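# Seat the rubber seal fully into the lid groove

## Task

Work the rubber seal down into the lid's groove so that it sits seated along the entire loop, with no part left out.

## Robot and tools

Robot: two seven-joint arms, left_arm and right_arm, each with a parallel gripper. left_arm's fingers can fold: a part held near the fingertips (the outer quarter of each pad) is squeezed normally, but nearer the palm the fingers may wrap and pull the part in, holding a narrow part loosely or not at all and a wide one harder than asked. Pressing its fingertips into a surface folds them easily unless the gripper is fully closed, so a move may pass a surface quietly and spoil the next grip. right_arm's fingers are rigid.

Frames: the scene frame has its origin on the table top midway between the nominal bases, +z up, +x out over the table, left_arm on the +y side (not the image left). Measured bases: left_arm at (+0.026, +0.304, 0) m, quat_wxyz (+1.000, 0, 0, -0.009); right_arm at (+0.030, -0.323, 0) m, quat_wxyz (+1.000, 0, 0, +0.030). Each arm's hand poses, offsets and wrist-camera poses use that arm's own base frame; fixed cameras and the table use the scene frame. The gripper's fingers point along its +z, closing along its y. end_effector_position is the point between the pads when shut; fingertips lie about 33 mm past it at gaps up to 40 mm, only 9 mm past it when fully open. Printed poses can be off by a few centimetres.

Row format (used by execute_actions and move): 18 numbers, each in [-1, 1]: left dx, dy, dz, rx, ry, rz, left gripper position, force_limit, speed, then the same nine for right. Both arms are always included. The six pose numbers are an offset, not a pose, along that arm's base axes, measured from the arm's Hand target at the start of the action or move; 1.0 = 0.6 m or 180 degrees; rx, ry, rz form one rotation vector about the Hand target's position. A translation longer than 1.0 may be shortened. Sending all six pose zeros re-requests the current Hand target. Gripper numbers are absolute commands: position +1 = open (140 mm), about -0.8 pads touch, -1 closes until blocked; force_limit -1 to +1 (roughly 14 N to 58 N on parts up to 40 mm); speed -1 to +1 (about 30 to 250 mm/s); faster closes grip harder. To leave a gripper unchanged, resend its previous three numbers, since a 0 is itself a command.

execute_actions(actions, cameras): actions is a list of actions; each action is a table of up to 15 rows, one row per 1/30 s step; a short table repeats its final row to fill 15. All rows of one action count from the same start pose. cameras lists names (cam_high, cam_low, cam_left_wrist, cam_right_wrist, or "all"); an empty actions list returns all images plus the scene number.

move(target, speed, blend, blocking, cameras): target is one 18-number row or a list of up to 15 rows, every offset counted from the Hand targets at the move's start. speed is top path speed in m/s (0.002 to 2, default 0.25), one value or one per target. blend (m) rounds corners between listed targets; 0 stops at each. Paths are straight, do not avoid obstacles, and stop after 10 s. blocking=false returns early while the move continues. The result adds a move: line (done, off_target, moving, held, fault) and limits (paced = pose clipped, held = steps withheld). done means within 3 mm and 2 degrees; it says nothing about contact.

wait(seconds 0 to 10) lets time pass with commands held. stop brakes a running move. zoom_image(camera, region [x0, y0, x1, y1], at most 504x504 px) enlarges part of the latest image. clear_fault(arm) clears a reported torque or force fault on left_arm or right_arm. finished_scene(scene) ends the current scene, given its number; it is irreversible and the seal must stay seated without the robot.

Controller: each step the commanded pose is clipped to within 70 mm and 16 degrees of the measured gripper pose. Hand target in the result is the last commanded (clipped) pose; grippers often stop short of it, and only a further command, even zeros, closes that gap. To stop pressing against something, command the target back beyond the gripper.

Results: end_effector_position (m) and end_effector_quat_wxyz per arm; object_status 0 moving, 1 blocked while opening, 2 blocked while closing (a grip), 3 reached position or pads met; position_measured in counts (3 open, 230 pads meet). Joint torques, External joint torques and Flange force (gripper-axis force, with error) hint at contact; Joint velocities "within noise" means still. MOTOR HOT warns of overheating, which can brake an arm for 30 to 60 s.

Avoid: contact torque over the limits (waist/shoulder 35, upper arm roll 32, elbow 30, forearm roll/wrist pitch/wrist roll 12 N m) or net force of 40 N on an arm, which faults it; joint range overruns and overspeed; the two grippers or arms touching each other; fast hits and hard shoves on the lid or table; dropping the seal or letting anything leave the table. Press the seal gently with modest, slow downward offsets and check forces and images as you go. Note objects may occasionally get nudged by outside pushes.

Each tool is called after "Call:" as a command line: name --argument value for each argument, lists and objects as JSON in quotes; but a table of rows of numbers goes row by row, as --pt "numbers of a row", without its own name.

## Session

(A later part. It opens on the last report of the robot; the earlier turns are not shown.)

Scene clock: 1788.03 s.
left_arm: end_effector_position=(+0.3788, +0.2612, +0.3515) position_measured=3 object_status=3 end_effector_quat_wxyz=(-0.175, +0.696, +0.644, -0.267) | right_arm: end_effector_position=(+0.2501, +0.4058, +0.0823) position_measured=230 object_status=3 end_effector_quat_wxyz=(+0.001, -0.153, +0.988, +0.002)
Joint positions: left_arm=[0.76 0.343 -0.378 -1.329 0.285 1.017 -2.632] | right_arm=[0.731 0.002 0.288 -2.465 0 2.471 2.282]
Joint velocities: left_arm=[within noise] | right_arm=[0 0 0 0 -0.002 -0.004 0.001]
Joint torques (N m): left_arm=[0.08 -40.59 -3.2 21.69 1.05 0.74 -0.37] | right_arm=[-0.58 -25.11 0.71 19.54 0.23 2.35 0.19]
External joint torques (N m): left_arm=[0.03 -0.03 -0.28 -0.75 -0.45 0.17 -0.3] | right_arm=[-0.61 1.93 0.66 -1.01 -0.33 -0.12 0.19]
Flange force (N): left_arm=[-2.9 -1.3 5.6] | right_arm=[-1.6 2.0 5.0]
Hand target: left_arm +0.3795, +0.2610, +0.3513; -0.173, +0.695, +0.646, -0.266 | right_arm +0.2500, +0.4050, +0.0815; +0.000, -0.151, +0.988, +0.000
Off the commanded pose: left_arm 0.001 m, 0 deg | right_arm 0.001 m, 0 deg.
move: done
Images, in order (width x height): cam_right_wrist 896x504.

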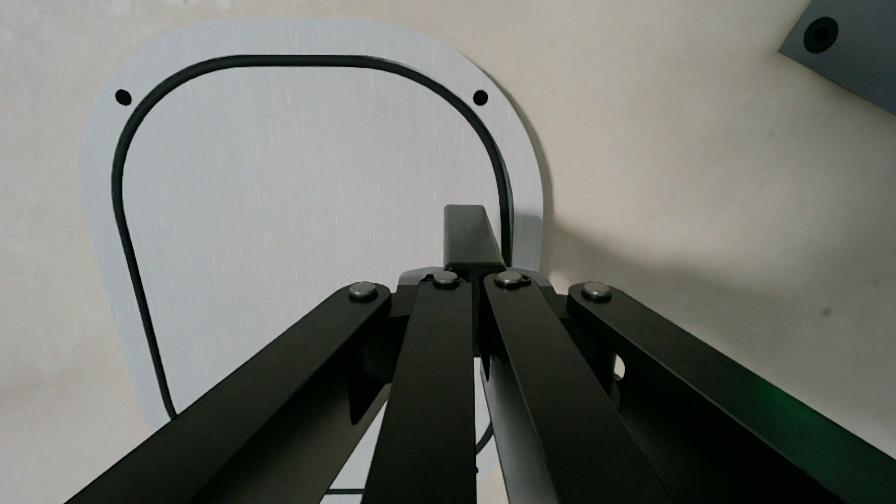

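Call:
move --pt "0 0 0 0 0 0 1 1 1 -0.0857 -0.0687 -0.0458 0 0 0 -1 -0.5 -1" --pt "0 0 0 0 0 0 1 1 1 -0.0857 -0.0687 -0.0505 0 0 0 -1 -0.5 -1" --pt "0 0 0 0 0 0 1 1 1 -0.0902 -0.0688 -0.0512 0 0 0 -1 -0.5 -1" --pt "0 0 0 0 0 0 1 1 1 -0.101 -0.0765 -0.0642 0 0 0 -1 -0.5 -1" --pt "0 0 0 0 0 0 1 1 1 -0.089 -0.0688 -0.0458 0 0 0 -1 -0.5 -1" --pt "0 0 0 0 0 0 1 1 1 -0.0827 -0.0427 -0.0458 0 0 0 -1 -0.5 -1" --pt "0 0 0 0 0 0 1 1 1 -0.0827 -0.0427 -0.0505 0 0 0 -1 -0.5 -1" --pt "0 0 0 0 0 0 1 1 1 -0.0878 -0.0417 -0.0512 0 0 0 -1 -0.5 -1" --pt "0 0 0 0 0 0 1 1 1 -0.0987 -0.0493 -0.0642 0 0 0 -1 -0.5 -1" --pt "0 0 0 0 0 0 1 1 1 -0.0867 -0.0418 -0.0458 0 0 0 -1 -0.5 -1" --pt "0 0 0 0 0 0 1 1 1 -0.0738 -0.018 -0.0458 0 0 0 -1 -0.5 -1" --pt "0 0 0 0 0 0 1 1 1 -0.0738 -0.018 -0.0505 0 0 0 -1 -0.5 -1" --pt "0 0 0 0 0 0 1 1 1 -0.0785 -0.0157 -0.0512 0 0 0 -1 -0.5 -1" --pt "0 0 0 0 0 0 1 1 1 -0.0893 -0.0233 -0.0642 0 0 0 -1 -0.5 -1" --pt "0 0 0 0 0 0 1 1 1 -0.0775 -0.0162 -0.0458 0 0 0 -1 -0.5 -1" --blend '[0.0005,0.0005,0.0005,0,0.0005,0.0005,0.0005,0.0005,0,0.0005,0.0005,0.0005,0.0005,0,0]' --speed '[0.15,0.05,0.04,0.05,0.05,0.08,0.05,0.04,0.05,0.05,0.08,0.05,0.04,0.05,0.05]' --cameras '[]'

Call:
move --target '[0,0,0,0,0,0,1,1,1,0.0775,0.0162,0.0458,0,0,0,-1,-0.5,-1]' --speed 0.2 --cameras '["cam_right_wrist"]'

Call:
zoom_image --camera "cam_right_wrist" --region '[250, 20, 610, 300]'

Scene clock: 1839.20 s.
left_arm: end_effector_position=(+0.3788, +0.2612, +0.3515) position_measured=3 object_status=3 end_effector_quat_wxyz=(-0.175, +0.696, +0.644, -0.267) | right_arm: end_effector_position=(+0.2027, +0.3953, +0.0530) position_measured=230 object_status=3 end_effector_quat_wxyz=(+0.000, -0.151, +0.988, -0.001)
Joint positions: left_arm=[0.76 0.343 -0.378 -1.329 0.285 1.017 -2.632] | right_arm=[0.763 -0.011 0.335 -2.58 0.004 2.569 2.361]
Joint velocities: left_arm=[within noise] | right_arm=[0.001 -0.001 -0.001 0 -0.001 -0.004 0]
Joint torques (N m): left_arm=[0.15 -40.65 -3.15 21.73 1.06 0.72 -0.37] | right_arm=[-0.87 -23.79 0.21 18.15 0.69 2.25 -0.3]
External joint torques (N m): left_arm=[0.06 -0.14 -0.26 -0.68 -0.44 0.15 -0.3] | right_arm=[-0.9 0.98 0.28 -0.95 0.2 -0.2 -0.3]
Flange force (N): left_arm=[-2.9 -1.4 5.5] | right_arm=[-0.3 -1.6 1.8]
Hand target: left_arm +0.3795, +0.2610, +0.3513; -0.173, +0.695, +0.646, -0.266 | right_arm +0.2035, +0.3953, +0.0540; +0.000, -0.151, +0.988, +0.000
Off the commanded pose: left_arm 0.001 m, 0 deg | right_arm 0.001 m, 0 deg.
move: done
No camera images: "cameras" was empty.

Scene clock: 1840.60 s.
left_arm: end_effector_position=(+0.3788, +0.2612, +0.3515) position_measured=3 object_status=3 end_effector_quat_wxyz=(-0.175, +0.696, +0.644, -0.267) | right_arm: end_effector_position=(+0.2499, +0.4058, +0.0823) position_measured=230 object_status=3 end_effector_quat_wxyz=(+0.001, -0.148, +0.989, +0.001)
Joint positions: left_arm=[0.76 0.343 -0.378 -1.329 0.285 1.017 -2.632] | right_arm=[0.725 0.002 0.294 -2.465 -0.001 2.47 2.293]
Joint velocities: left_arm=[within noise] | right_arm=[0.001 -0.002 0 -0.001 0.001 -0.001 -0.007]
Joint torques (N m): left_arm=[0.1 -40.65 -3.17 21.71 1.05 0.72 -0.35] | right_arm=[-0.58 -25.05 0.64 19.6 0.22 2.31 -0.23]
External joint torques (N m): left_arm=[0.15 -0.09 -0.18 -0.72 -0.44 0.14 -0.29] | right_arm=[-0.66 2.04 0.54 -1 -0.34 -0.16 -0.23]
Flange force (N): left_arm=[-2.8 -1.5 5.6] | right_arm=[-2.3 1.2 4.8]
Hand target: left_arm +0.3795, +0.2610, +0.3513; -0.173, +0.695, +0.646, -0.266 | right_arm +0.2500, +0.4050, +0.0815; +0.000, -0.151, +0.988, +0.000
Off the commanded pose: left_arm 0.001 m, 0 deg | right_arm 0.001 m, 0 deg.
move: done
Images, in order (width x height): cam_right_wrist 896x504.

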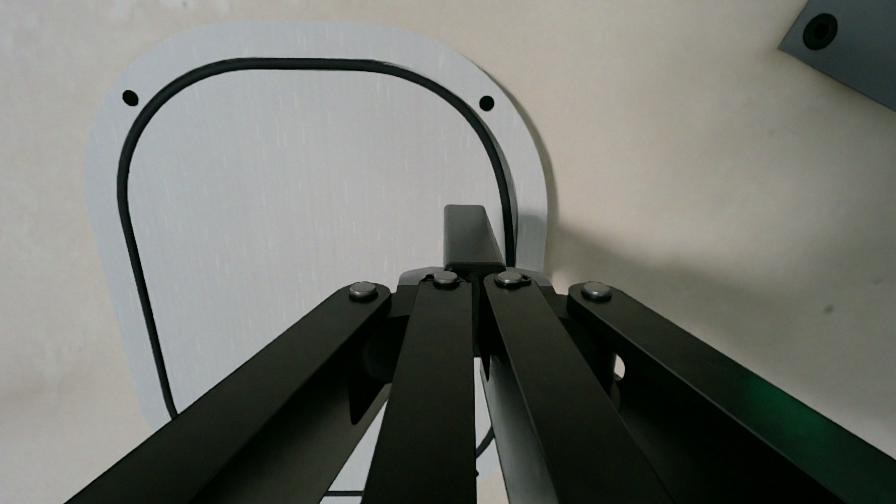

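Scaled by 1.400.

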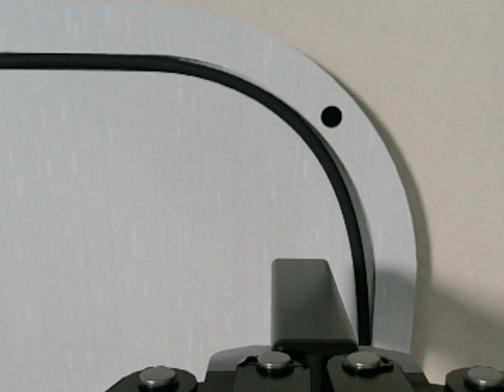

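Call:
zoom_image --camera "cam_right_wrist" --region '[350, 40, 530, 180]'

Scaled by 2.800.

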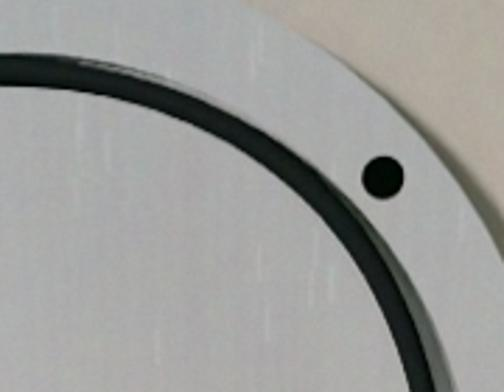

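Call:
move --pt "0 0 0 0 0 0 1 1 1 -0.0442 -0.0475 0 0 0 0 -1 -0.5 -1" --pt "0 0 0 0 0 0 1 1 1 -0.0442 -0.0475 -0.0533 0 0 0 -1 -0.5 -1" --pt "0 0 0 0 0 0 1 1 1 -0.0668 -0.043 -0.0533 0 0 0 -1 -0.5 -1" --pt "0 0 0 0 0 0 1 1 1 -0.0583 -0.0195 -0.0533 0 0 0 -1 -0.5 -1" --pt "0 0 0 0 0 0 1 1 1 -0.0435 0.0007 -0.0533 0 0 0 -1 -0.5 -1" --pt "0 0 0 0 0 0 1 1 1 -0.0247 0.0152 -0.0533 0 0 0 -1 -0.5 -1" --pt "0 0 0 0 0 0 1 1 1 -0.0435 0.0007 -0.0533 0 0 0 -1 -0.5 -1" --pt "0 0 0 0 0 0 1 1 1 -0.0583 -0.0195 -0.0533 0 0 0 -1 -0.5 -1" --pt "0 0 0 0 0 0 1 1 1 -0.0668 -0.043 -0.0533 0 0 0 -1 -0.5 -1" --pt "0 0 0 0 0 0 1 1 1 -0.0707 -0.0668 -0.0533 0 0 0 -1 -0.5 -1" --pt "0 0 0 0 0 0 1 1 1 -0.045 -0.0647 -0.0533 0 0 0 -1 -0.5 -1" --pt "0 0 0 0 0 0 1 1 1 -0.045 -0.0647 0 0 0 0 -1 -0.5 -1" --pt "0 0 0 0 0 0 1 1 1 0 0 0 0 0 0 -1 -0.5 -1" --blend '[0.003,0,0.001,0.002,0.002,0.001,0.002,0.002,0.002,0.001,0.003,0.005,0]' --speed '[0.2,0.08,0.05,0.07,0.07,0.07,0.07,0.07,0.07,0.07,0.07,0.15,0.2]' --cameras '["cam_right_wrist"]'

Call:
zoom_image --camera "cam_right_wrist" --region '[290, 20, 570, 240]'

Scene clock: 1896.43 s.
left_arm: end_effector_position=(+0.3788, +0.2612, +0.3515) position_measured=3 object_status=3 end_effector_quat_wxyz=(-0.175, +0.696, +0.644, -0.267) | right_arm: end_effector_position=(+0.2500, +0.4059, +0.0823) position_measured=230 object_status=3 end_effector_quat_wxyz=(+0.001, -0.153, +0.988, +0.002)
Joint positions: left_arm=[0.76 0.343 -0.378 -1.329 0.285 1.017 -2.632] | right_arm=[0.732 0.002 0.286 -2.465 0 2.471 2.282]
Joint velocities: left_arm=[within noise] | right_arm=[0 0.001 0.001 0.001 0 -0.003 0.004]
Joint torques (N m): left_arm=[0.09 -40.65 -3.19 21.72 1.06 0.72 -0.38] | right_arm=[-0.56 -25.11 0.67 19.54 0.23 2.3 0.16]
External joint torques (N m): left_arm=[0.07 -0.09 -0.25 -0.71 -0.44 0.16 -0.32] | right_arm=[-0.63 2.02 0.58 -1.06 -0.33 -0.17 0.16]
Flange force (N): left_arm=[-2.9 -1.4 5.5] | right_arm=[-1.8 1.9 5.1]
Hand target: left_arm +0.3795, +0.2610, +0.3513; -0.173, +0.695, +0.646, -0.266 | right_arm +0.2500, +0.4050, +0.0815; +0.000, -0.151, +0.988, +0.000
Off the commanded pose: left_arm 0.001 m, 0 deg | right_arm 0.001 m, 0 deg.
move: done
Images, in order (width x height): cam_right_wrist 896x504.

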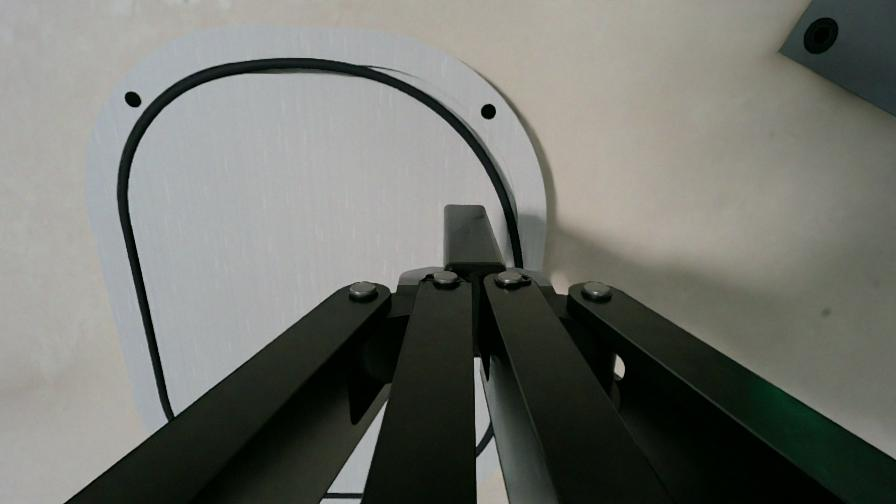

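Scaled by 1.800.

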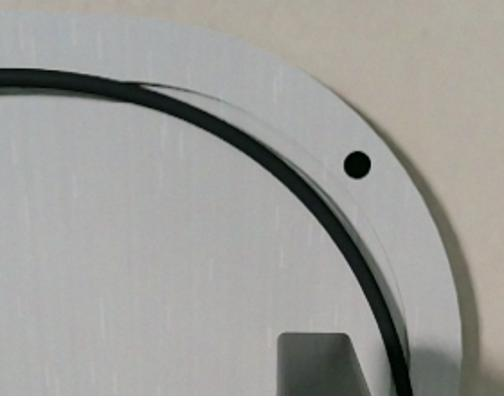

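Call:
move --pt "0 0 0 0 0 0 1 1 1 -0.0997 -0.1615 0 0 0 0 -1 -0.5 -1" --pt "0 0 0 0 0 0 1 1 1 -0.0997 -0.1615 -0.0533 0 0 0 -1 -0.5 -1" --pt "0 0 0 0 0 0 1 1 1 -0.0848 -0.1572 -0.0533 0 0 0 -1 -0.5 -1" --pt "0 0 0 0 0 0 1 1 1 -0.0938 -0.1252 -0.0533 0 0 0 -1 -0.5 -1" --pt "0 0 0 0 0 0 1 1 1 -0.1028 -0.093 -0.0533 0 0 0 -1 -0.5 -1" --pt "0 0 0 0 0 0 1 1 1 -0.1177 -0.0972 -0.0533 0 0 0 -1 -0.5 -1" --pt "0 0 0 0 0 0 1 1 1 -0.1177 -0.0972 0 0 0 0 -1 -0.5 -1" --pt "0 0 0 0 0 0 1 1 1 0 0 0 0 0 0 -1 -0.5 -1" --blend '[0.003,0,0.001,0.001,0.001,0.003,0.005,0]' --speed '[0.2,0.08,0.05,0.07,0.07,0.07,0.15,0.2]' --cameras '["cam_right_wrist"]'

Call:
zoom_image --camera "cam_right_wrist" --region '[290, 20, 570, 240]'

Scene clock: 2007.43 s.
left_arm: end_effector_position=(+0.3788, +0.2612, +0.3515) position_measured=3 object_status=3 end_effector_quat_wxyz=(-0.175, +0.696, +0.644, -0.267) | right_arm: end_effector_position=(+0.2504, +0.4057, +0.0823) position_measured=230 object_status=3 end_effector_quat_wxyz=(+0.001, -0.153, +0.988, +0.002)
Joint positions: left_arm=[0.76 0.343 -0.378 -1.329 0.285 1.017 -2.632] | right_arm=[0.726 0.002 0.291 -2.465 0 2.471 2.281]
Joint velocities: left_arm=[within noise] | right_arm=[0 0.001 0.001 0 -0.002 -0.004 0.005]
Joint torques (N m): left_arm=[0.06 -40.65 -3.21 21.72 1.07 0.74 -0.32] | right_arm=[-0.58 -25.1 0.78 19.56 0.17 2.37 0.17]
External joint torques (N m): left_arm=[0 0.16 -0.28 -0.84 -0.44 0.17 -0.26] | right_arm=[-0.62 1.87 0.72 -0.92 -0.39 -0.09 0.17]
Flange force (N): left_arm=[-2.7 -1.0 5.5] | right_arm=[-1.8 2.1 5.0]
Hand target: left_arm +0.3795, +0.2610, +0.3513; -0.173, +0.695, +0.646, -0.266 | right_arm +0.2500, +0.4050, +0.0815; +0.000, -0.151, +0.988, +0.000
Off the commanded pose: left_arm 0.001 m, 0 deg | right_arm 0.001 m, 0 deg.
move: done
Images, in order (width x height): cam_right_wrist 896x504.

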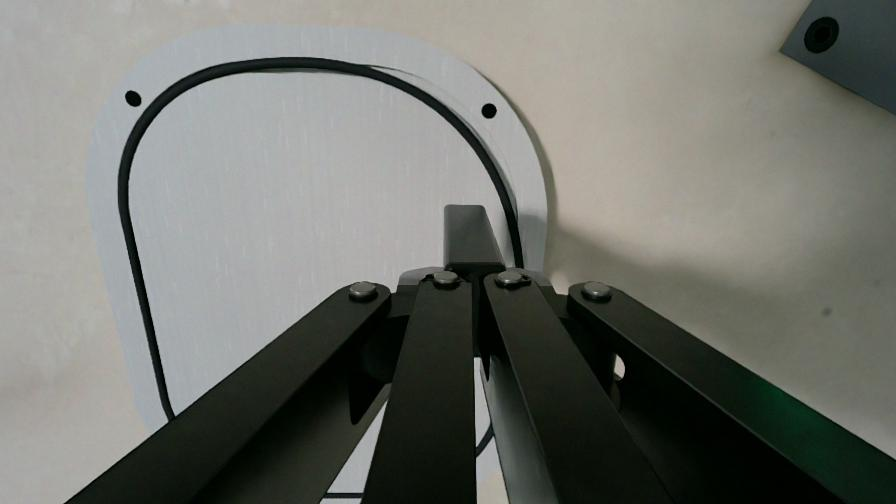

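Scaled by 1.800.

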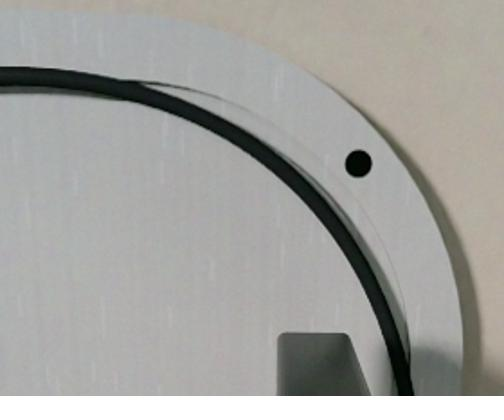

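Call:
move --pt "0 0 0 0 0 0 1 1 1 -0.0348 -0.0385 0 0 0 0 -1 -0.5 -1" --pt "0 0 0 0 0 0 1 1 1 -0.0348 -0.0385 -0.0533 0 0 0 -1 -0.5 -1" --pt "0 0 0 0 0 0 1 1 1 -0.0563 -0.0312 -0.0533 0 0 0 -1 -0.5 -1" --pt "0 0 0 0 0 0 1 1 1 -0.0433 -0.0062 -0.0533 0 0 0 -1 -0.5 -1" --pt "0 0 0 0 0 0 1 1 1 -0.0218 0.0127 -0.0533 0 0 0 -1 -0.5 -1" --pt "0 0 0 0 0 0 1 1 1 -0.0433 -0.0062 -0.0533 0 0 0 -1 -0.5 -1" --pt "0 0 0 0 0 0 1 1 1 -0.0563 -0.0312 -0.0533 0 0 0 -1 -0.5 -1" --pt "0 0 0 0 0 0 1 1 1 -0.0348 -0.0385 -0.0533 0 0 0 -1 -0.5 -1" --pt "0 0 0 0 0 0 1 1 1 -0.0348 -0.0385 -0.03 0 0 0 -1 -0.5 -1" --pt "0 0 0 0 0 0 1 1 1 -0.0998 -0.1608 -0.03 0 0 0 -1 -0.5 -1" --pt "0 0 0 0 0 0 1 1 1 -0.0998 -0.1608 -0.0533 0 0 0 -1 -0.5 -1" --pt "0 0 0 0 0 0 1 1 1 -0.0817 -0.1558 -0.0533 0 0 0 -1 -0.5 -1" --pt "0 0 0 0 0 0 1 1 1 -0.0973 -0.0997 -0.0533 0 0 0 -1 -0.5 -1" --pt "0 0 0 0 0 0 1 1 1 -0.1155 -0.1047 -0.0533 0 0 0 -1 -0.5 -1" --pt "0 0 0 0 0 0 1 1 1 -0.1155 -0.1047 0 0 0 0 -1 -0.5 -1" --blend '[0.003,0.0005,0.001,0.002,0.002,0.002,0.002,0.003,0.005,0.003,0.0005,0.001,0.001,0.003,0]' --speed '[0.2,0.08,0.06,0.08,0.08,0.08,0.08,0.08,0.15,0.2,0.08,0.06,0.08,0.08,0.15]' --cameras '[]'

Call:
move --target '[0,0,0,0,0,0,1,1,1,0.1155,0.1047,0,0,0,0,-1,-0.5,-1]' --speed 0.2 --cameras '["cam_right_wrist"]'

Call:
zoom_image --camera "cam_right_wrist" --region '[290, 20, 570, 240]'

Scene clock: 2064.43 s.
left_arm: end_effector_position=(+0.3788, +0.2612, +0.3515) position_measured=3 object_status=3 end_effector_quat_wxyz=(-0.175, +0.696, +0.644, -0.267) | right_arm: end_effector_position=(+0.1810, +0.3422, +0.0808) position_measured=230 object_status=3 end_effector_quat_wxyz=(+0.001, -0.154, +0.988, +0.000)
Joint positions: left_arm=[0.76 0.343 -0.378 -1.329 0.285 1.017 -2.632] | right_arm=[0.796 -0.251 0.308 -2.745 0.124 2.502 2.258]
Joint velocities: left_arm=[within noise] | right_arm=[0 0 0.001 0 -0.001 -0.003 0.001]
Joint torques (N m): left_arm=[0.11 -40.58 -3.19 21.73 1.06 0.73 -0.36] | right_arm=[-0.56 -17.41 -1.43 18.69 0.73 2.24 0.1]
External joint torques (N m): left_arm=[0.16 -0.12 -0.21 -0.63 -0.43 0.17 -0.3] | right_arm=[-0.52 0.44 0.6 -1.32 0.19 -0.21 0.1]
Flange force (N): left_arm=[-2.6 -1.4 5.2] | right_arm=[2.0 -1.2 1.8]
Hand target: left_arm +0.3795, +0.2610, +0.3513; -0.173, +0.695, +0.646, -0.266 | right_arm +0.1807, +0.3422, +0.0815; +0.000, -0.151, +0.988, +0.000
Off the commanded pose: left_arm 0.001 m, 0 deg | right_arm 0.001 m, 0 deg.
move: done
No camera images: "cameras" was empty.

Scene clock: 2065.70 s.
left_arm: end_effector_position=(+0.3788, +0.2612, +0.3515) position_measured=3 object_status=3 end_effector_quat_wxyz=(-0.175, +0.696, +0.644, -0.267) | right_arm: end_effector_position=(+0.2503, +0.4056, +0.0823) position_measured=230 object_status=3 end_effector_quat_wxyz=(+0.001, -0.153, +0.988, +0.001)
Joint positions: left_arm=[0.76 0.343 -0.378 -1.329 0.285 1.017 -2.632] | right_arm=[0.729 0.002 0.288 -2.465 0 2.47 2.281]
Joint velocities: left_arm=[within noise] | right_arm=[0 0 -0.002 0 -0.001 -0.002 0.005]
Joint torques (N m): left_arm=[0.11 -40.61 -3.15 21.71 1.06 0.74 -0.33] | right_arm=[-0.56 -25.04 0.76 19.57 0.21 2.45 0.1]
External joint torques (N m): left_arm=[0.05 -0.11 -0.25 -0.67 -0.44 0.18 -0.26] | right_arm=[-0.56 1.98 0.74 -0.98 -0.35 -0.02 0.1]
Flange force (N): left_arm=[-2.7 -1.4 5.4] | right_arm=[-1.7 2.0 5.3]
Hand target: left_arm +0.3795, +0.2610, +0.3513; -0.173, +0.695, +0.646, -0.266 | right_arm +0.2500, +0.4050, +0.0815; +0.000, -0.151, +0.988, +0.000
Off the commanded pose: left_arm 0.001 m, 0 deg | right_arm 0.001 m, 0 deg.
move: done
Images, in order (width x height): cam_right_wrist 896x504.

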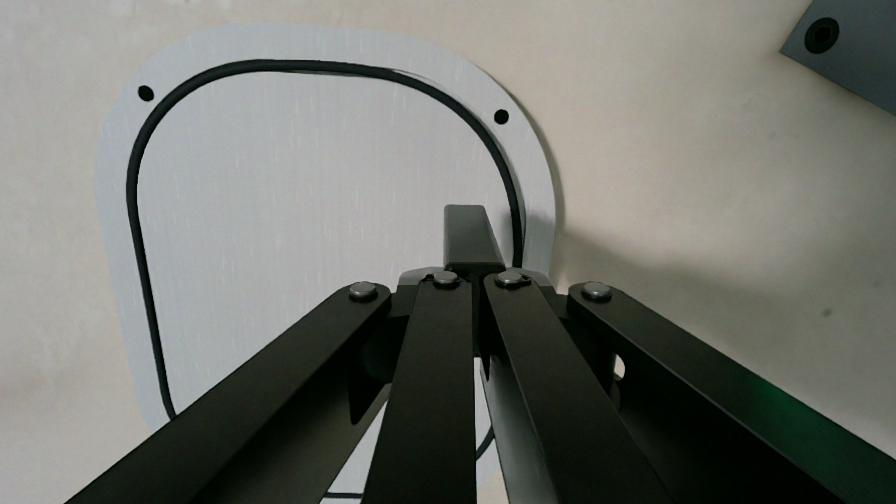

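Scaled by 1.800.

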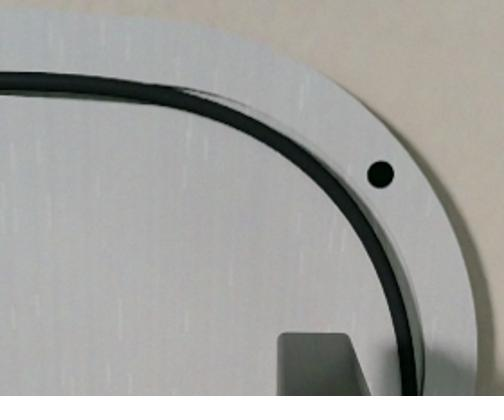

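Call:
move --pt "0 0 0 0 0 0 1 1 1 -0.0653 -0.1418 -0.0458 0 0 0 -1 -0.5 -1" --pt "0 0 0 0 0 0 1 1 1 -0.0757 -0.1492 -0.0642 0 0 0 -1 -0.5 -1" --pt "0 0 0 0 0 0 1 1 1 -0.0653 -0.1418 -0.0458 0 0 0 -1 -0.5 -1" --pt "0 0 0 0 0 0 1 1 1 -0.071 -0.1192 -0.0458 0 0 0 -1 -0.5 -1" --pt "0 0 0 0 0 0 1 1 1 -0.0813 -0.1265 -0.0642 0 0 0 -1 -0.5 -1" --pt "0 0 0 0 0 0 1 1 1 -0.071 -0.1192 -0.0458 0 0 0 -1 -0.5 -1" --pt "0 0 0 0 0 0 1 1 1 -0.0765 -0.0967 -0.0458 0 0 0 -1 -0.5 -1" --pt "0 0 0 0 0 0 1 1 1 -0.0868 -0.104 -0.0642 0 0 0 -1 -0.5 -1" --blend '[0.0005,0,0.0005,0.0005,0,0.0005,0.0005,0]' --speed '[0.15,0.05,0.05,0.08,0.05,0.05,0.08,0.05]' --cameras '["cam_right_wrist"]'

Scene clock: 2096.43 s.
left_arm: end_effector_position=(+0.3788, +0.2612, +0.3515) position_measured=3 object_status=3 end_effector_quat_wxyz=(-0.175, +0.696, +0.644, -0.267) | right_arm: end_effector_position=(+0.2017, +0.3454, +0.0476) position_measured=230 object_status=3 end_effector_quat_wxyz=(+0.004, -0.152, +0.988, +0.003)
Joint positions: left_arm=[0.76 0.343 -0.378 -1.329 0.285 1.017 -2.632] | right_arm=[0.753 -0.121 0.302 -2.733 0.07 2.626 2.259]
Joint velocities: left_arm=[within noise] | right_arm=[0.001 -0.001 0 0 0 0 0.005]
Joint torques (N m): left_arm=[0.08 -40.62 -3.19 21.7 1.05 0.72 -0.34] | right_arm=[0.27 -14.96 1.07 14.46 0.36 2.85 0.15]
External joint torques (N m): left_arm=[0.17 -0.16 -0.17 -0.64 -0.44 0.16 -0.28] | right_arm=[0.34 5.87 2.1 -3.98 -0.09 0.37 0.15]
Flange force (N): left_arm=[-2.7 -1.6 5.4] | right_arm=[-0.7 5.3 21.3]
Hand target: left_arm +0.3795, +0.2610, +0.3513; -0.173, +0.695, +0.646, -0.266 | right_arm +0.1980, +0.3426, +0.0430; +0.000, -0.151, +0.988, +0.000
Off the commanded pose: left_arm 0.001 m, 0 deg | right_arm 0.007 m, 1 deg.
move: off_target (right_arm)
Images, in order (width x height): cam_right_wrist 896x504.

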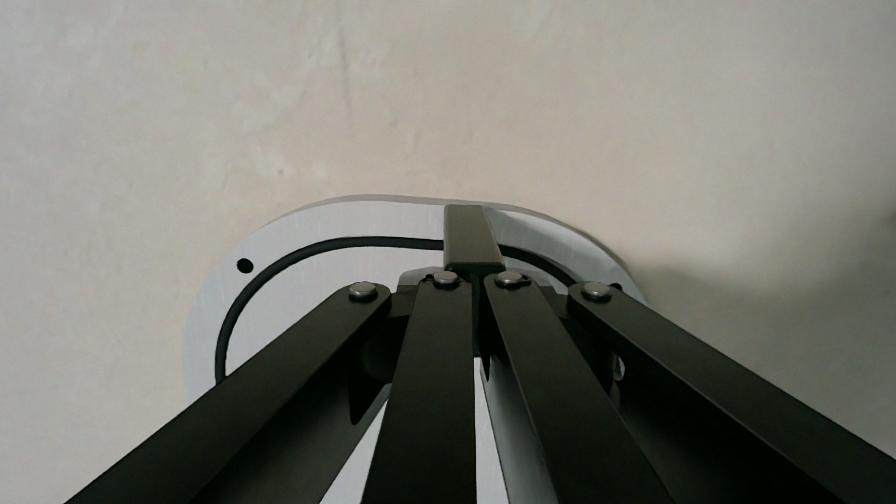

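Call:
move --pt "0 0 0 0 0 0 1 1 1 0.0075 0.0055 0.0183 0 0 0 -1 -0.5 -1" --pt "0 0 0 0 0 0 1 1 1 0.0867 0.104 0.0642 0 0 0 -1 -0.5 -1" --speed '[0.05,0.2]' --blend '[0.0005,0]' --cameras '["cam_right_wrist"]'

Call:
zoom_image --camera "cam_right_wrist" --region '[290, 20, 570, 240]'

Scene clock: 2107.83 s.
left_arm: end_effector_position=(+0.3788, +0.2612, +0.3515) position_measured=3 object_status=3 end_effector_quat_wxyz=(-0.175, +0.696, +0.644, -0.267) | right_arm: end_effector_position=(+0.2500, +0.4058, +0.0823) position_measured=230 object_status=3 end_effector_quat_wxyz=(+0.001, -0.153, +0.988, +0.002)
Joint positions: left_arm=[0.76 0.343 -0.378 -1.329 0.285 1.017 -2.632] | right_arm=[0.727 0.002 0.291 -2.465 0 2.47 2.281]
Joint velocities: left_arm=[within noise] | right_arm=[-0.001 0 0 -0.001 0 -0.003 0.006]
Joint torques (N m): left_arm=[0.09 -40.6 -3.18 21.72 1.05 0.74 -0.35] | right_arm=[-0.56 -25.09 0.69 19.62 0.21 2.36 0.21]
External joint torques (N m): left_arm=[0.04 -0.02 -0.26 -0.72 -0.45 0.17 -0.28] | right_arm=[-0.66 2 0.58 -0.98 -0.34 -0.11 0.21]
Flange force (N): left_arm=[-2.7 -1.2 5.4] | right_arm=[-1.9 2.2 5.2]
Hand target: left_arm +0.3795, +0.2610, +0.3513; -0.173, +0.695, +0.646, -0.266 | right_arm +0.2500, +0.4050, +0.0815; +0.000, -0.151, +0.988, +0.000
Off the commanded pose: left_arm 0.001 m, 0 deg | right_arm 0.001 m, 0 deg.
move: done
Images, in order (width x height): cam_right_wrist 896x504.

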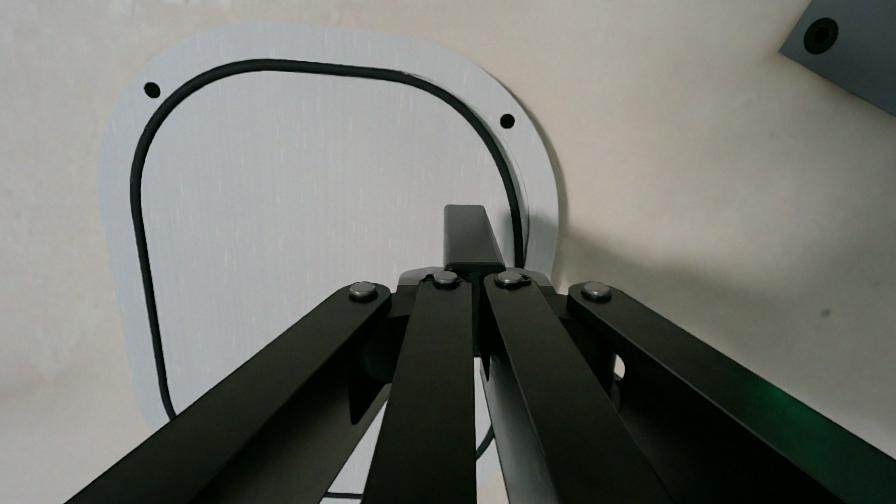

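Scaled by 1.800.

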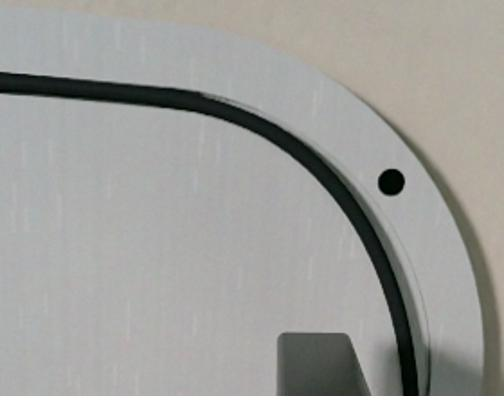

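Call:
move --target '[0,0,0,0,0,0,1,1,1,0.1283,0.0833,0,0,0,0,-1,-0.5,-1]' --speed 0.2 --cameras '["cam_right_wrist"]'

Scene clock: 2146.60 s.
left_arm: end_effector_position=(+0.3788, +0.2612, +0.3515) position_measured=3 object_status=3 end_effector_quat_wxyz=(-0.175, +0.696, +0.644, -0.267) | right_arm: end_effector_position=(+0.3277, +0.4554, +0.0825) position_measured=230 object_status=3 end_effector_quat_wxyz=(+0.001, -0.148, +0.989, +0.002)
Joint positions: left_arm=[0.76 0.343 -0.378 -1.329 0.285 1.017 -2.632] | right_arm=[0.703 0.224 0.247 -2.169 -0.078 2.388 2.275]
Joint velocities: left_arm=[within noise] | right_arm=[0.001 0 -0.001 0 -0.001 -0.005 -0.002]
Joint torques (N m): left_arm=[0.08 -40.64 -3.16 21.69 1.06 0.73 -0.38] | right_arm=[-0.36 -33.33 3.02 20.5 0.22 2.24 -0.22]
External joint torques (N m): left_arm=[-0.03 -0.02 -0.28 -0.77 -0.45 0.17 -0.31] | right_arm=[-0.4 2.24 1.04 -0.95 -0.39 -0.22 -0.22]
Flange force (N): left_arm=[-2.9 -1.2 5.5] | right_arm=[-2.0 1.4 3.9]
Hand target: left_arm +0.3795, +0.2610, +0.3513; -0.173, +0.695, +0.646, -0.266 | right_arm +0.3270, +0.4550, +0.0815; +0.000, -0.151, +0.988, +0.000
Off the commanded pose: left_arm 0.001 m, 0 deg | right_arm 0.001 m, 0 deg.
move: done
Images, in order (width x height): cam_right_wrist 896x504.

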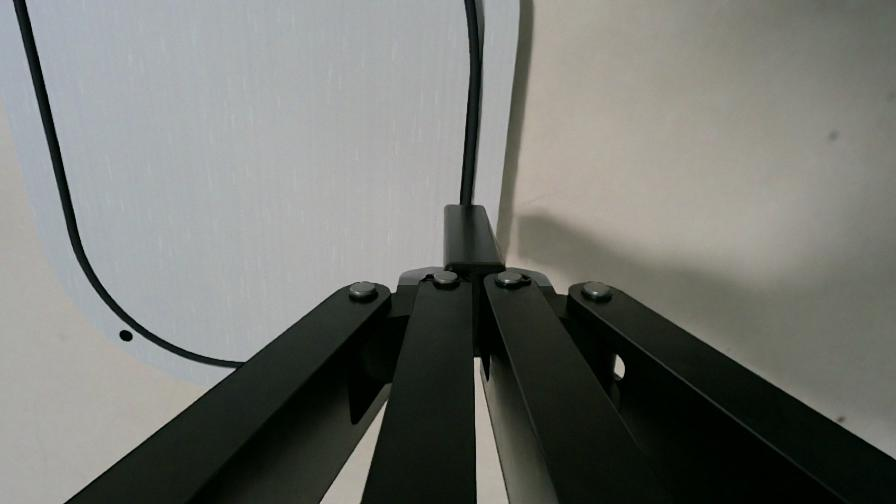

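Call:
zoom_image --camera "cam_right_wrist" --region '[380, 0, 600, 210]'

Scaled by 2.291.

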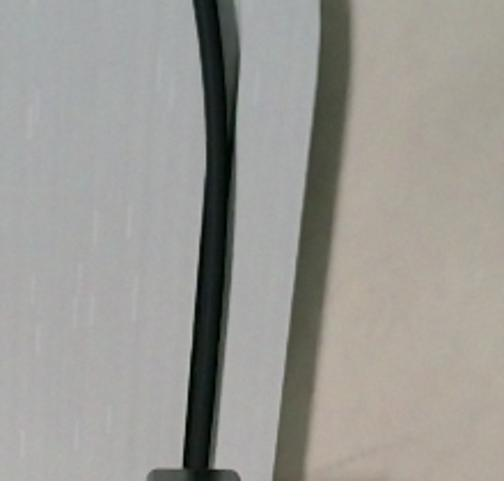

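Call:
move --target '[0,0,0,0,0,0,1,1,1,0.1217,0.0383,0,0,0,0,-1,-0.5,-1]' --speed 0.2 --cameras '["all"]'

Call:
zoom_image --camera "cam_right_wrist" --region '[240, 60, 560, 260]'

Scene clock: 2182.43 s.
left_arm: end_effector_position=(+0.3788, +0.2612, +0.3515) position_measured=3 object_status=3 end_effector_quat_wxyz=(-0.175, +0.696, +0.644, -0.267) | right_arm: end_effector_position=(+0.4002, +0.4787, +0.0826) position_measured=230 object_status=3 end_effector_quat_wxyz=(+0.001, -0.148, +0.989, +0.001)
Joint positions: left_arm=[0.76 0.343 -0.378 -1.329 0.285 1.017 -2.632] | right_arm=[0.671 0.389 0.217 -1.921 -0.109 2.301 2.219]
Joint velocities: left_arm=[within noise] | right_arm=[-0.001 0 0 0.001 0 -0.002 -0.007]
Joint torques (N m): left_arm=[0.13 -40.62 -3.13 21.75 1.05 0.73 -0.35] | right_arm=[-0.69 -39.33 4.5 21.29 0.31 2.29 -0.18]
External joint torques (N m): left_arm=[0.17 -0.11 -0.15 -0.65 -0.44 0.17 -0.28] | right_arm=[-0.55 2.29 1.56 -0.88 -0.35 -0.15 -0.18]
Flange force (N): left_arm=[-2.6 -1.5 5.3] | right_arm=[-2.0 1.1 3.3]
Hand target: left_arm +0.3795, +0.2610, +0.3513; -0.173, +0.695, +0.646, -0.266 | right_arm +0.4000, +0.4780, +0.0815; +0.000, -0.151, +0.988, +0.000
Off the commanded pose: left_arm 0.001 m, 0 deg | right_arm 0.001 m, 0 deg.
move: done

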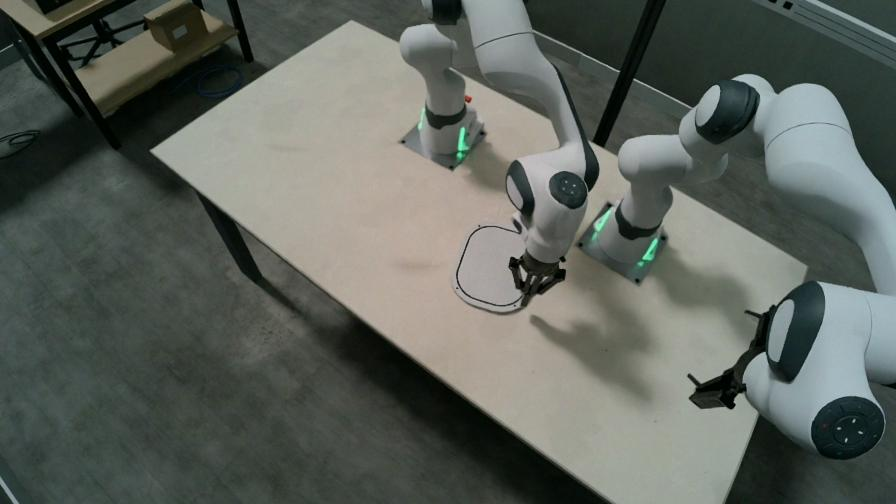

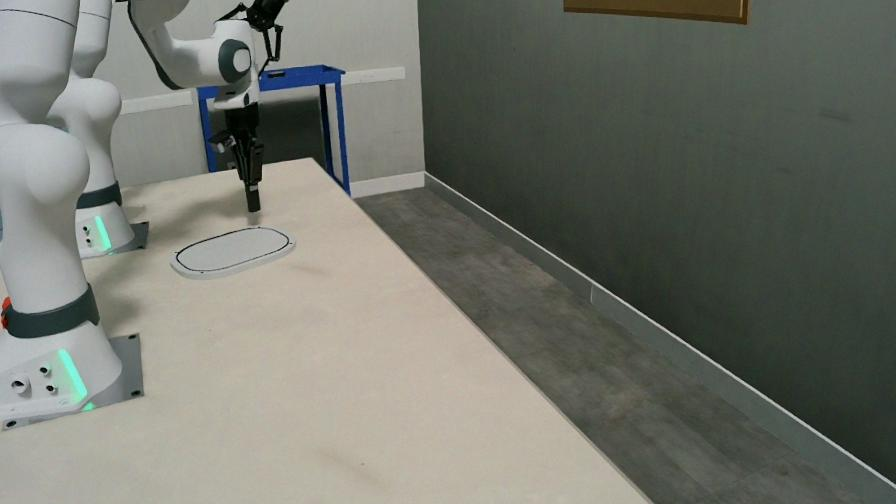

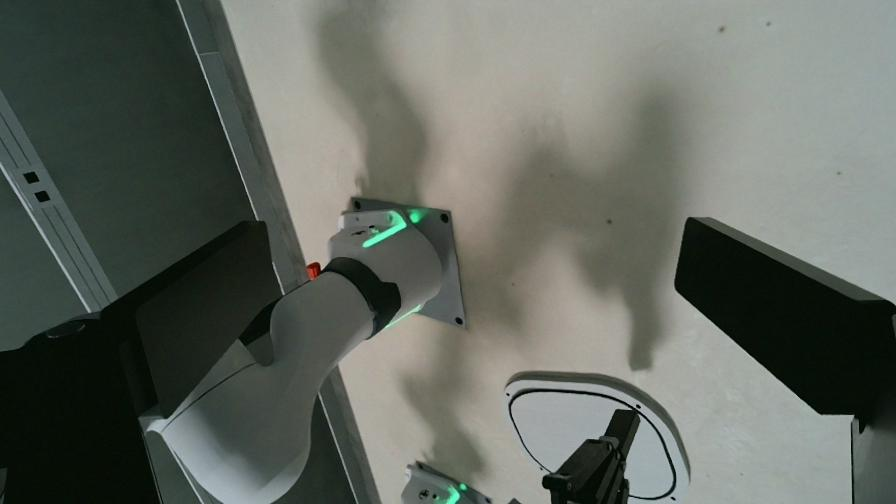

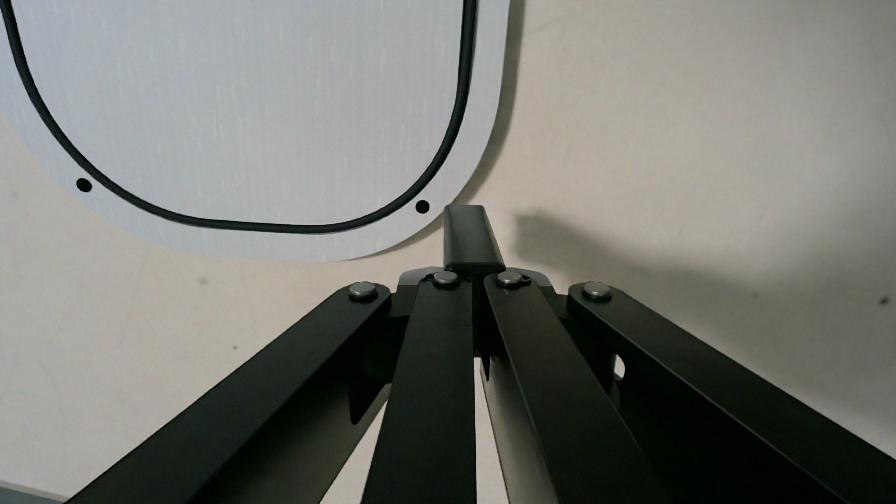

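Scaled by 1.575.

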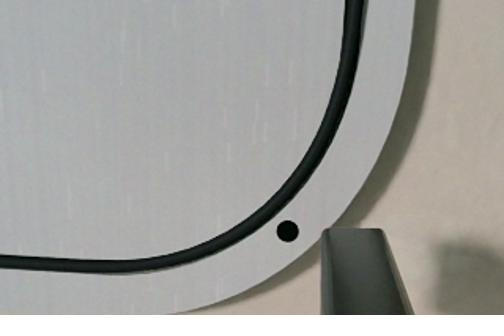

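Call:
zoom_image --camera "cam_right_wrist" --region '[180, 180, 360, 250]'

Call:
zoom_image --camera "cam_right_wrist" --region '[340, 60, 500, 230]'

Call:
zoom_image --camera "cam_right_wrist" --region '[0, 60, 200, 240]'

Scaled by 2.800.

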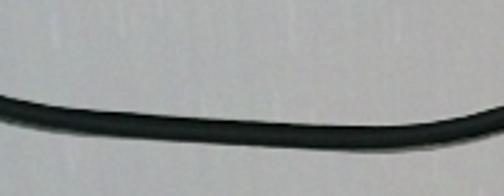

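Scaled by 2.965.

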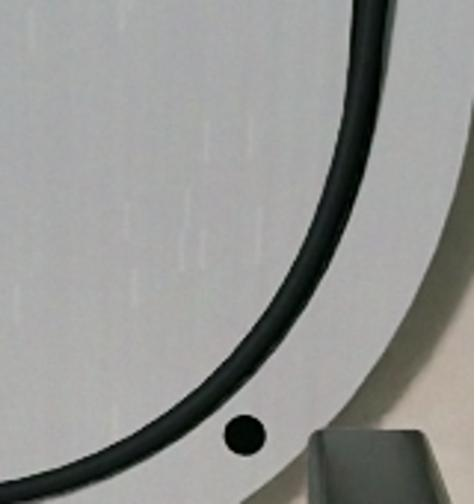

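Scaled by 2.520.

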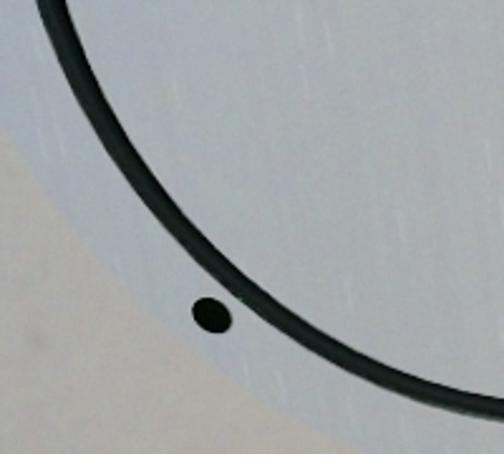

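Call:
move --pt "0 0 0 0 0 0 1 1 1 -0.285 -0.1535 0 0 0 0 -1 -0.5 -1" --pt "0 0 0 0 0 0 1 1 1 -0.285 -0.1535 -0.0533 0 0 0 -1 -0.5 -1" --pt "0 0 0 0 0 0 1 1 1 -0.3082 -0.1463 -0.0533 0 0 0 -1 -0.5 -1" --pt "0 0 0 0 0 0 1 1 1 -0.2962 -0.1207 -0.0533 0 0 0 -1 -0.5 -1" --pt "0 0 0 0 0 0 1 1 1 -0.2765 -0.0995 -0.0533 0 0 0 -1 -0.5 -1" --pt "0 0 0 0 0 0 1 1 1 -0.2962 -0.1207 -0.0533 0 0 0 -1 -0.5 -1" --pt "0 0 0 0 0 0 1 1 1 -0.3082 -0.1463 -0.0533 0 0 0 -1 -0.5 -1" --pt "0 0 0 0 0 0 1 1 1 -0.285 -0.1535 -0.0533 0 0 0 -1 -0.5 -1" --pt "0 0 0 0 0 0 1 1 1 -0.285 -0.1535 -0.0267 0 0 0 -1 -0.5 -1" --pt "0 0 0 0 0 0 1 1 1 -0.334 -0.1828 -0.0458 0 0 0 -1 -0.5 -1" --pt "0 0 0 0 0 0 1 1 1 -0.3398 -0.195 -0.0642 0 0 0 -1 -0.5 -1" --pt "0 0 0 0 0 0 1 1 1 -0.334 -0.1828 -0.0458 0 0 0 -1 -0.5 -1" --pt "0 0 0 0 0 0 1 1 1 -0.3347 -0.1645 -0.0458 0 0 0 -1 -0.5 -1" --pt "0 0 0 0 0 0 1 1 1 -0.3405 -0.1767 -0.0642 0 0 0 -1 -0.5 -1" --blend '[0.003,0.0005,0.001,0.002,0.002,0.002,0.002,0.003,0.003,0.0005,0,0.0005,0.0005,0]' --speed '[0.25,0.08,0.06,0.08,0.08,0.08,0.08,0.08,0.15,0.15,0.05,0.05,0.08,0.05]' --cameras '["cam_right_wrist"]'

Scene clock: 2295.37 s.
left_arm: end_effector_position=(+0.3788, +0.2612, +0.3515) position_measured=3 object_status=3 end_effector_quat_wxyz=(-0.175, +0.696, +0.644, -0.267) | right_arm: end_effector_position=(+0.1975, +0.3742, +0.0476) position_measured=230 object_status=3 end_effector_quat_wxyz=(+0.002, -0.153, +0.988, +0.002)
Joint positions: left_arm=[0.76 0.343 -0.378 -1.329 0.285 1.017 -2.632] | right_arm=[0.754 -0.056 0.337 -2.655 0.033 2.607 2.326]
Joint velocities: left_arm=[within noise] | right_arm=[0 -0.002 0 -0.001 0 0.001 0.007]
Joint torques (N m): left_arm=[0.11 -40.58 -3.16 21.7 1.06 0.73 -0.36] | right_arm=[-0.87 -15.79 0.5 14.33 0.08 3.75 0.11]
External joint torques (N m): left_arm=[0.02 -0.15 -0.29 -0.67 -0.45 0.17 -0.29] | right_arm=[-0.93 7.02 0.97 -4.23 -0.37 1.3 0.11]
Flange force (N): left_arm=[-2.9 -1.4 5.4] | right_arm=[-3.9 4.2 26.9]
Hand target: left_arm +0.3795, +0.2610, +0.3513; -0.173, +0.695, +0.646, -0.266 | right_arm +0.1957, +0.3720, +0.0430; +0.000, -0.151, +0.988, +0.000
Off the commanded pose: left_arm 0.001 m, 0 deg | right_arm 0.005 m, 0 deg.
move: off_target (right_arm)
Images, in order (width x height): cam_right_wrist 896x504.

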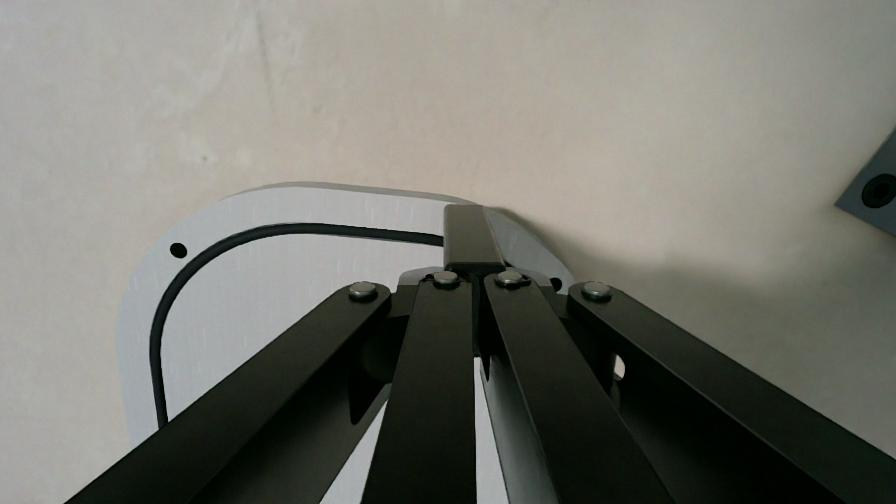

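Call:
move --pt "0 0 0 0 0 0 1 1 1 0.003 0.0037 0.0183 0 0 0 -1 -0.5 -1" --pt "0 0 0 0 0 0 1 1 1 0.0905 0.055 0.0642 0 0 0 -1 -0.5 -1" --speed '[0.05,0.2]' --blend '[0.0005,0]' --cameras '["cam_right_wrist"]'

Call:
zoom_image --camera "cam_right_wrist" --region '[290, 20, 570, 240]'

Scene clock: 2307.90 s.
left_arm: end_effector_position=(+0.3788, +0.2612, +0.3515) position_measured=3 object_status=3 end_effector_quat_wxyz=(-0.175, +0.696, +0.644, -0.267) | right_arm: end_effector_position=(+0.2502, +0.4057, +0.0823) position_measured=230 object_status=3 end_effector_quat_wxyz=(+0.001, -0.148, +0.989, +0.002)
Joint positions: left_arm=[0.76 0.343 -0.378 -1.329 0.285 1.017 -2.632] | right_arm=[0.718 0.002 0.3 -2.465 0 2.471 2.292]
Joint velocities: left_arm=[within noise] | right_arm=[0 0.001 0.001 0 -0.001 -0.005 -0.005]
Joint torques (N m): left_arm=[0.11 -40.6 -3.17 21.67 1.05 0.73 -0.35] | right_arm=[-0.6 -24.95 0.81 19.54 0.21 2.34 -0.28]
External joint torques (N m): left_arm=[0.11 -0.02 -0.22 -0.78 -0.44 0.16 -0.28] | right_arm=[-0.6 1.93 0.8 -1.03 -0.35 -0.13 -0.28]
Flange force (N): left_arm=[-2.8 -1.4 5.8] | right_arm=[-1.8 1.1 4.7]
Hand target: left_arm +0.3795, +0.2610, +0.3513; -0.173, +0.695, +0.646, -0.266 | right_arm +0.2500, +0.4050, +0.0815; +0.000, -0.151, +0.988, +0.000
Off the commanded pose: left_arm 0.001 m, 0 deg | right_arm 0.001 m, 0 deg.
move: done
Images, in order (width x height): cam_right_wrist 896x504.

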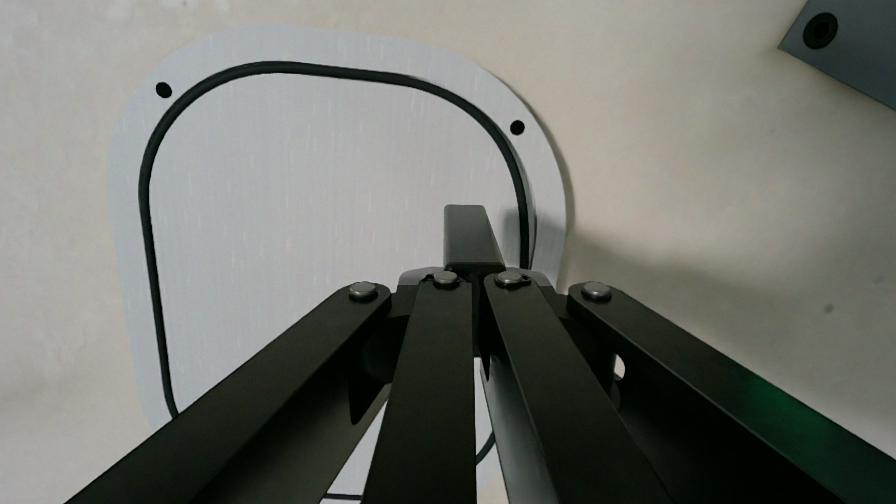

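Scaled by 1.800.

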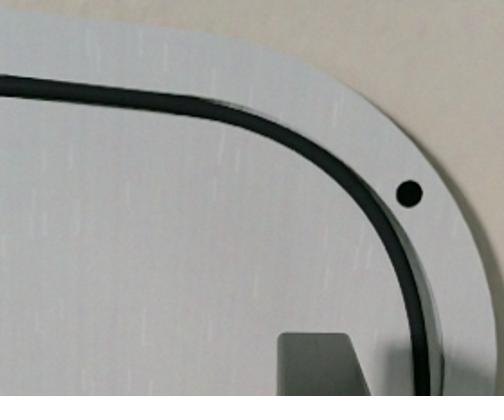

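Call:
move --pt "0 0 0 0 0 0 1 1 1 -0.0837 -0.0452 -0.0458 0 0 0 -1 -0.5 -1" --pt "0 0 0 0 0 0 1 1 1 -0.087 -0.0502 -0.0642 0 0 0 -1 -0.5 -1" --pt "0 0 0 0 0 0 1 1 1 -0.0837 -0.0452 -0.0458 0 0 0 -1 -0.5 -1" --pt "0 0 0 0 0 0 1 1 1 -0.0818 -0.0235 -0.0458 0 0 0 -1 -0.5 -1" --pt "0 0 0 0 0 0 1 1 1 -0.0852 -0.0285 -0.0642 0 0 0 -1 -0.5 -1" --pt "0 0 0 0 0 0 1 1 1 -0.0818 -0.0235 -0.0458 0 0 0 -1 -0.5 -1" --pt "0 0 0 0 0 0 1 1 1 -0.0768 -0.006 -0.0458 0 0 0 -1 -0.5 -1" --pt "0 0 0 0 0 0 1 1 1 -0.0802 -0.011 -0.0642 0 0 0 -1 -0.5 -1" --blend '[0.0005,0,0.0005,0.0005,0,0.0005,0.0005,0]' --speed '[0.15,0.05,0.05,0.08,0.05,0.05,0.08,0.05]' --cameras '[]'

Call:
move --pt "0 0 0 0 0 0 1 1 1 0.003 0.005 0.0183 0 0 0 -1 -0.5 -1" --pt "0 0 0 0 0 0 1 1 1 0.0802 0.011 0.0642 0 0 0 -1 -0.5 -1" --speed '[0.05,0.2]' --blend '[0.0005,0]' --cameras '["cam_right_wrist"]'

Call:
zoom_image --camera "cam_right_wrist" --region '[290, 20, 570, 240]'

Scene clock: 2363.70 s.
left_arm: end_effector_position=(+0.3788, +0.2612, +0.3515) position_measured=3 object_status=3 end_effector_quat_wxyz=(-0.175, +0.696, +0.644, -0.267) | right_arm: end_effector_position=(+0.2044, +0.4011, +0.0479) position_measured=230 object_status=3 end_effector_quat_wxyz=(+0.003, -0.153, +0.988, +0.003)
Joint positions: left_arm=[0.76 0.343 -0.378 -1.329 0.285 1.017 -2.632] | right_arm=[0.752 0.013 0.347 -2.572 -0.012 2.592 2.374]
Joint velocities: left_arm=[within noise] | right_arm=[-0.001 0 0 -0.001 -0.001 0.001 0.007]
Joint torques (N m): left_arm=[0.11 -40.58 -3.16 21.75 1.06 0.73 -0.32] | right_arm=[-0.49 -19.42 0.93 15.44 0.05 3.01 0.15]
External joint torques (N m): left_arm=[-0.01 -0.15 -0.31 -0.64 -0.45 0.17 -0.26] | right_arm=[-0.51 5.93 0.78 -3.53 -0.43 0.52 0.15]
Flange force (N): left_arm=[-2.8 -1.3 5.2] | right_arm=[-2.5 3.6 19.6]
Hand target: left_arm +0.3795, +0.2610, +0.3513; -0.173, +0.695, +0.646, -0.266 | right_arm +0.2019, +0.3984, +0.0430; +0.000, -0.151, +0.988, +0.000
Off the commanded pose: left_arm 0.001 m, 0 deg | right_arm 0.006 m, 1 deg.
move: off_target (right_arm)
No camera images: "cameras" was empty.

Scene clock: 2365.33 s.
left_arm: end_effector_position=(+0.3788, +0.2612, +0.3515) position_measured=3 object_status=3 end_effector_quat_wxyz=(-0.175, +0.696, +0.644, -0.267) | right_arm: end_effector_position=(+0.2505, +0.4052, +0.0821) position_measured=230 object_status=3 end_effector_quat_wxyz=(+0.002, -0.150, +0.989, +0.000)
Joint positions: left_arm=[0.76 0.343 -0.378 -1.329 0.285 1.017 -2.632] | right_arm=[0.712 0.003 0.306 -2.465 -0.005 2.47 2.293]
Joint velocities: left_arm=[within noise] | right_arm=[0 -0.001 0.001 -0.001 -0.001 -0.001 -0.006]
Joint torques (N m): left_arm=[0.08 -40.62 -3.17 21.75 1.06 0.74 -0.32] | right_arm=[-0.54 -25.19 0.77 19.57 0.75 2.26 -0.25]
External joint torques (N m): left_arm=[0.12 -0.04 -0.18 -0.68 -0.43 0.17 -0.25] | right_arm=[-0.55 1.65 0.74 -0.99 0.19 -0.21 -0.25]
Flange force (N): left_arm=[-2.5 -1.3 5.3] | right_arm=[-0.9 0.3 3.3]
Hand target: left_arm +0.3795, +0.2610, +0.3513; -0.173, +0.695, +0.646, -0.266 | right_arm +0.2500, +0.4050, +0.0815; +0.000, -0.151, +0.988, +0.000
Off the commanded pose: left_arm 0.001 m, 0 deg | right_arm 0.001 m, 0 deg.
move: done
Images, in order (width x height): cam_right_wrist 896x504.

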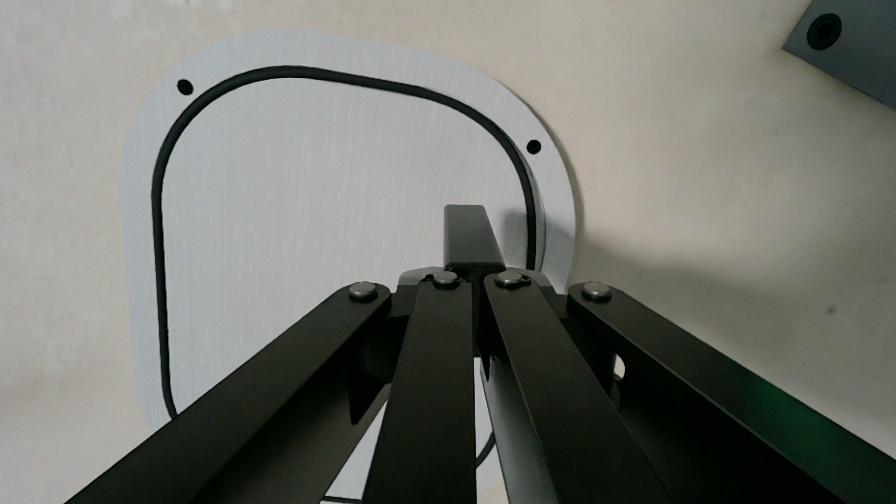

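Scaled by 1.800.

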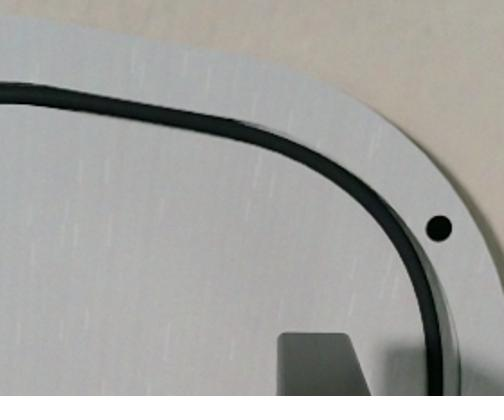

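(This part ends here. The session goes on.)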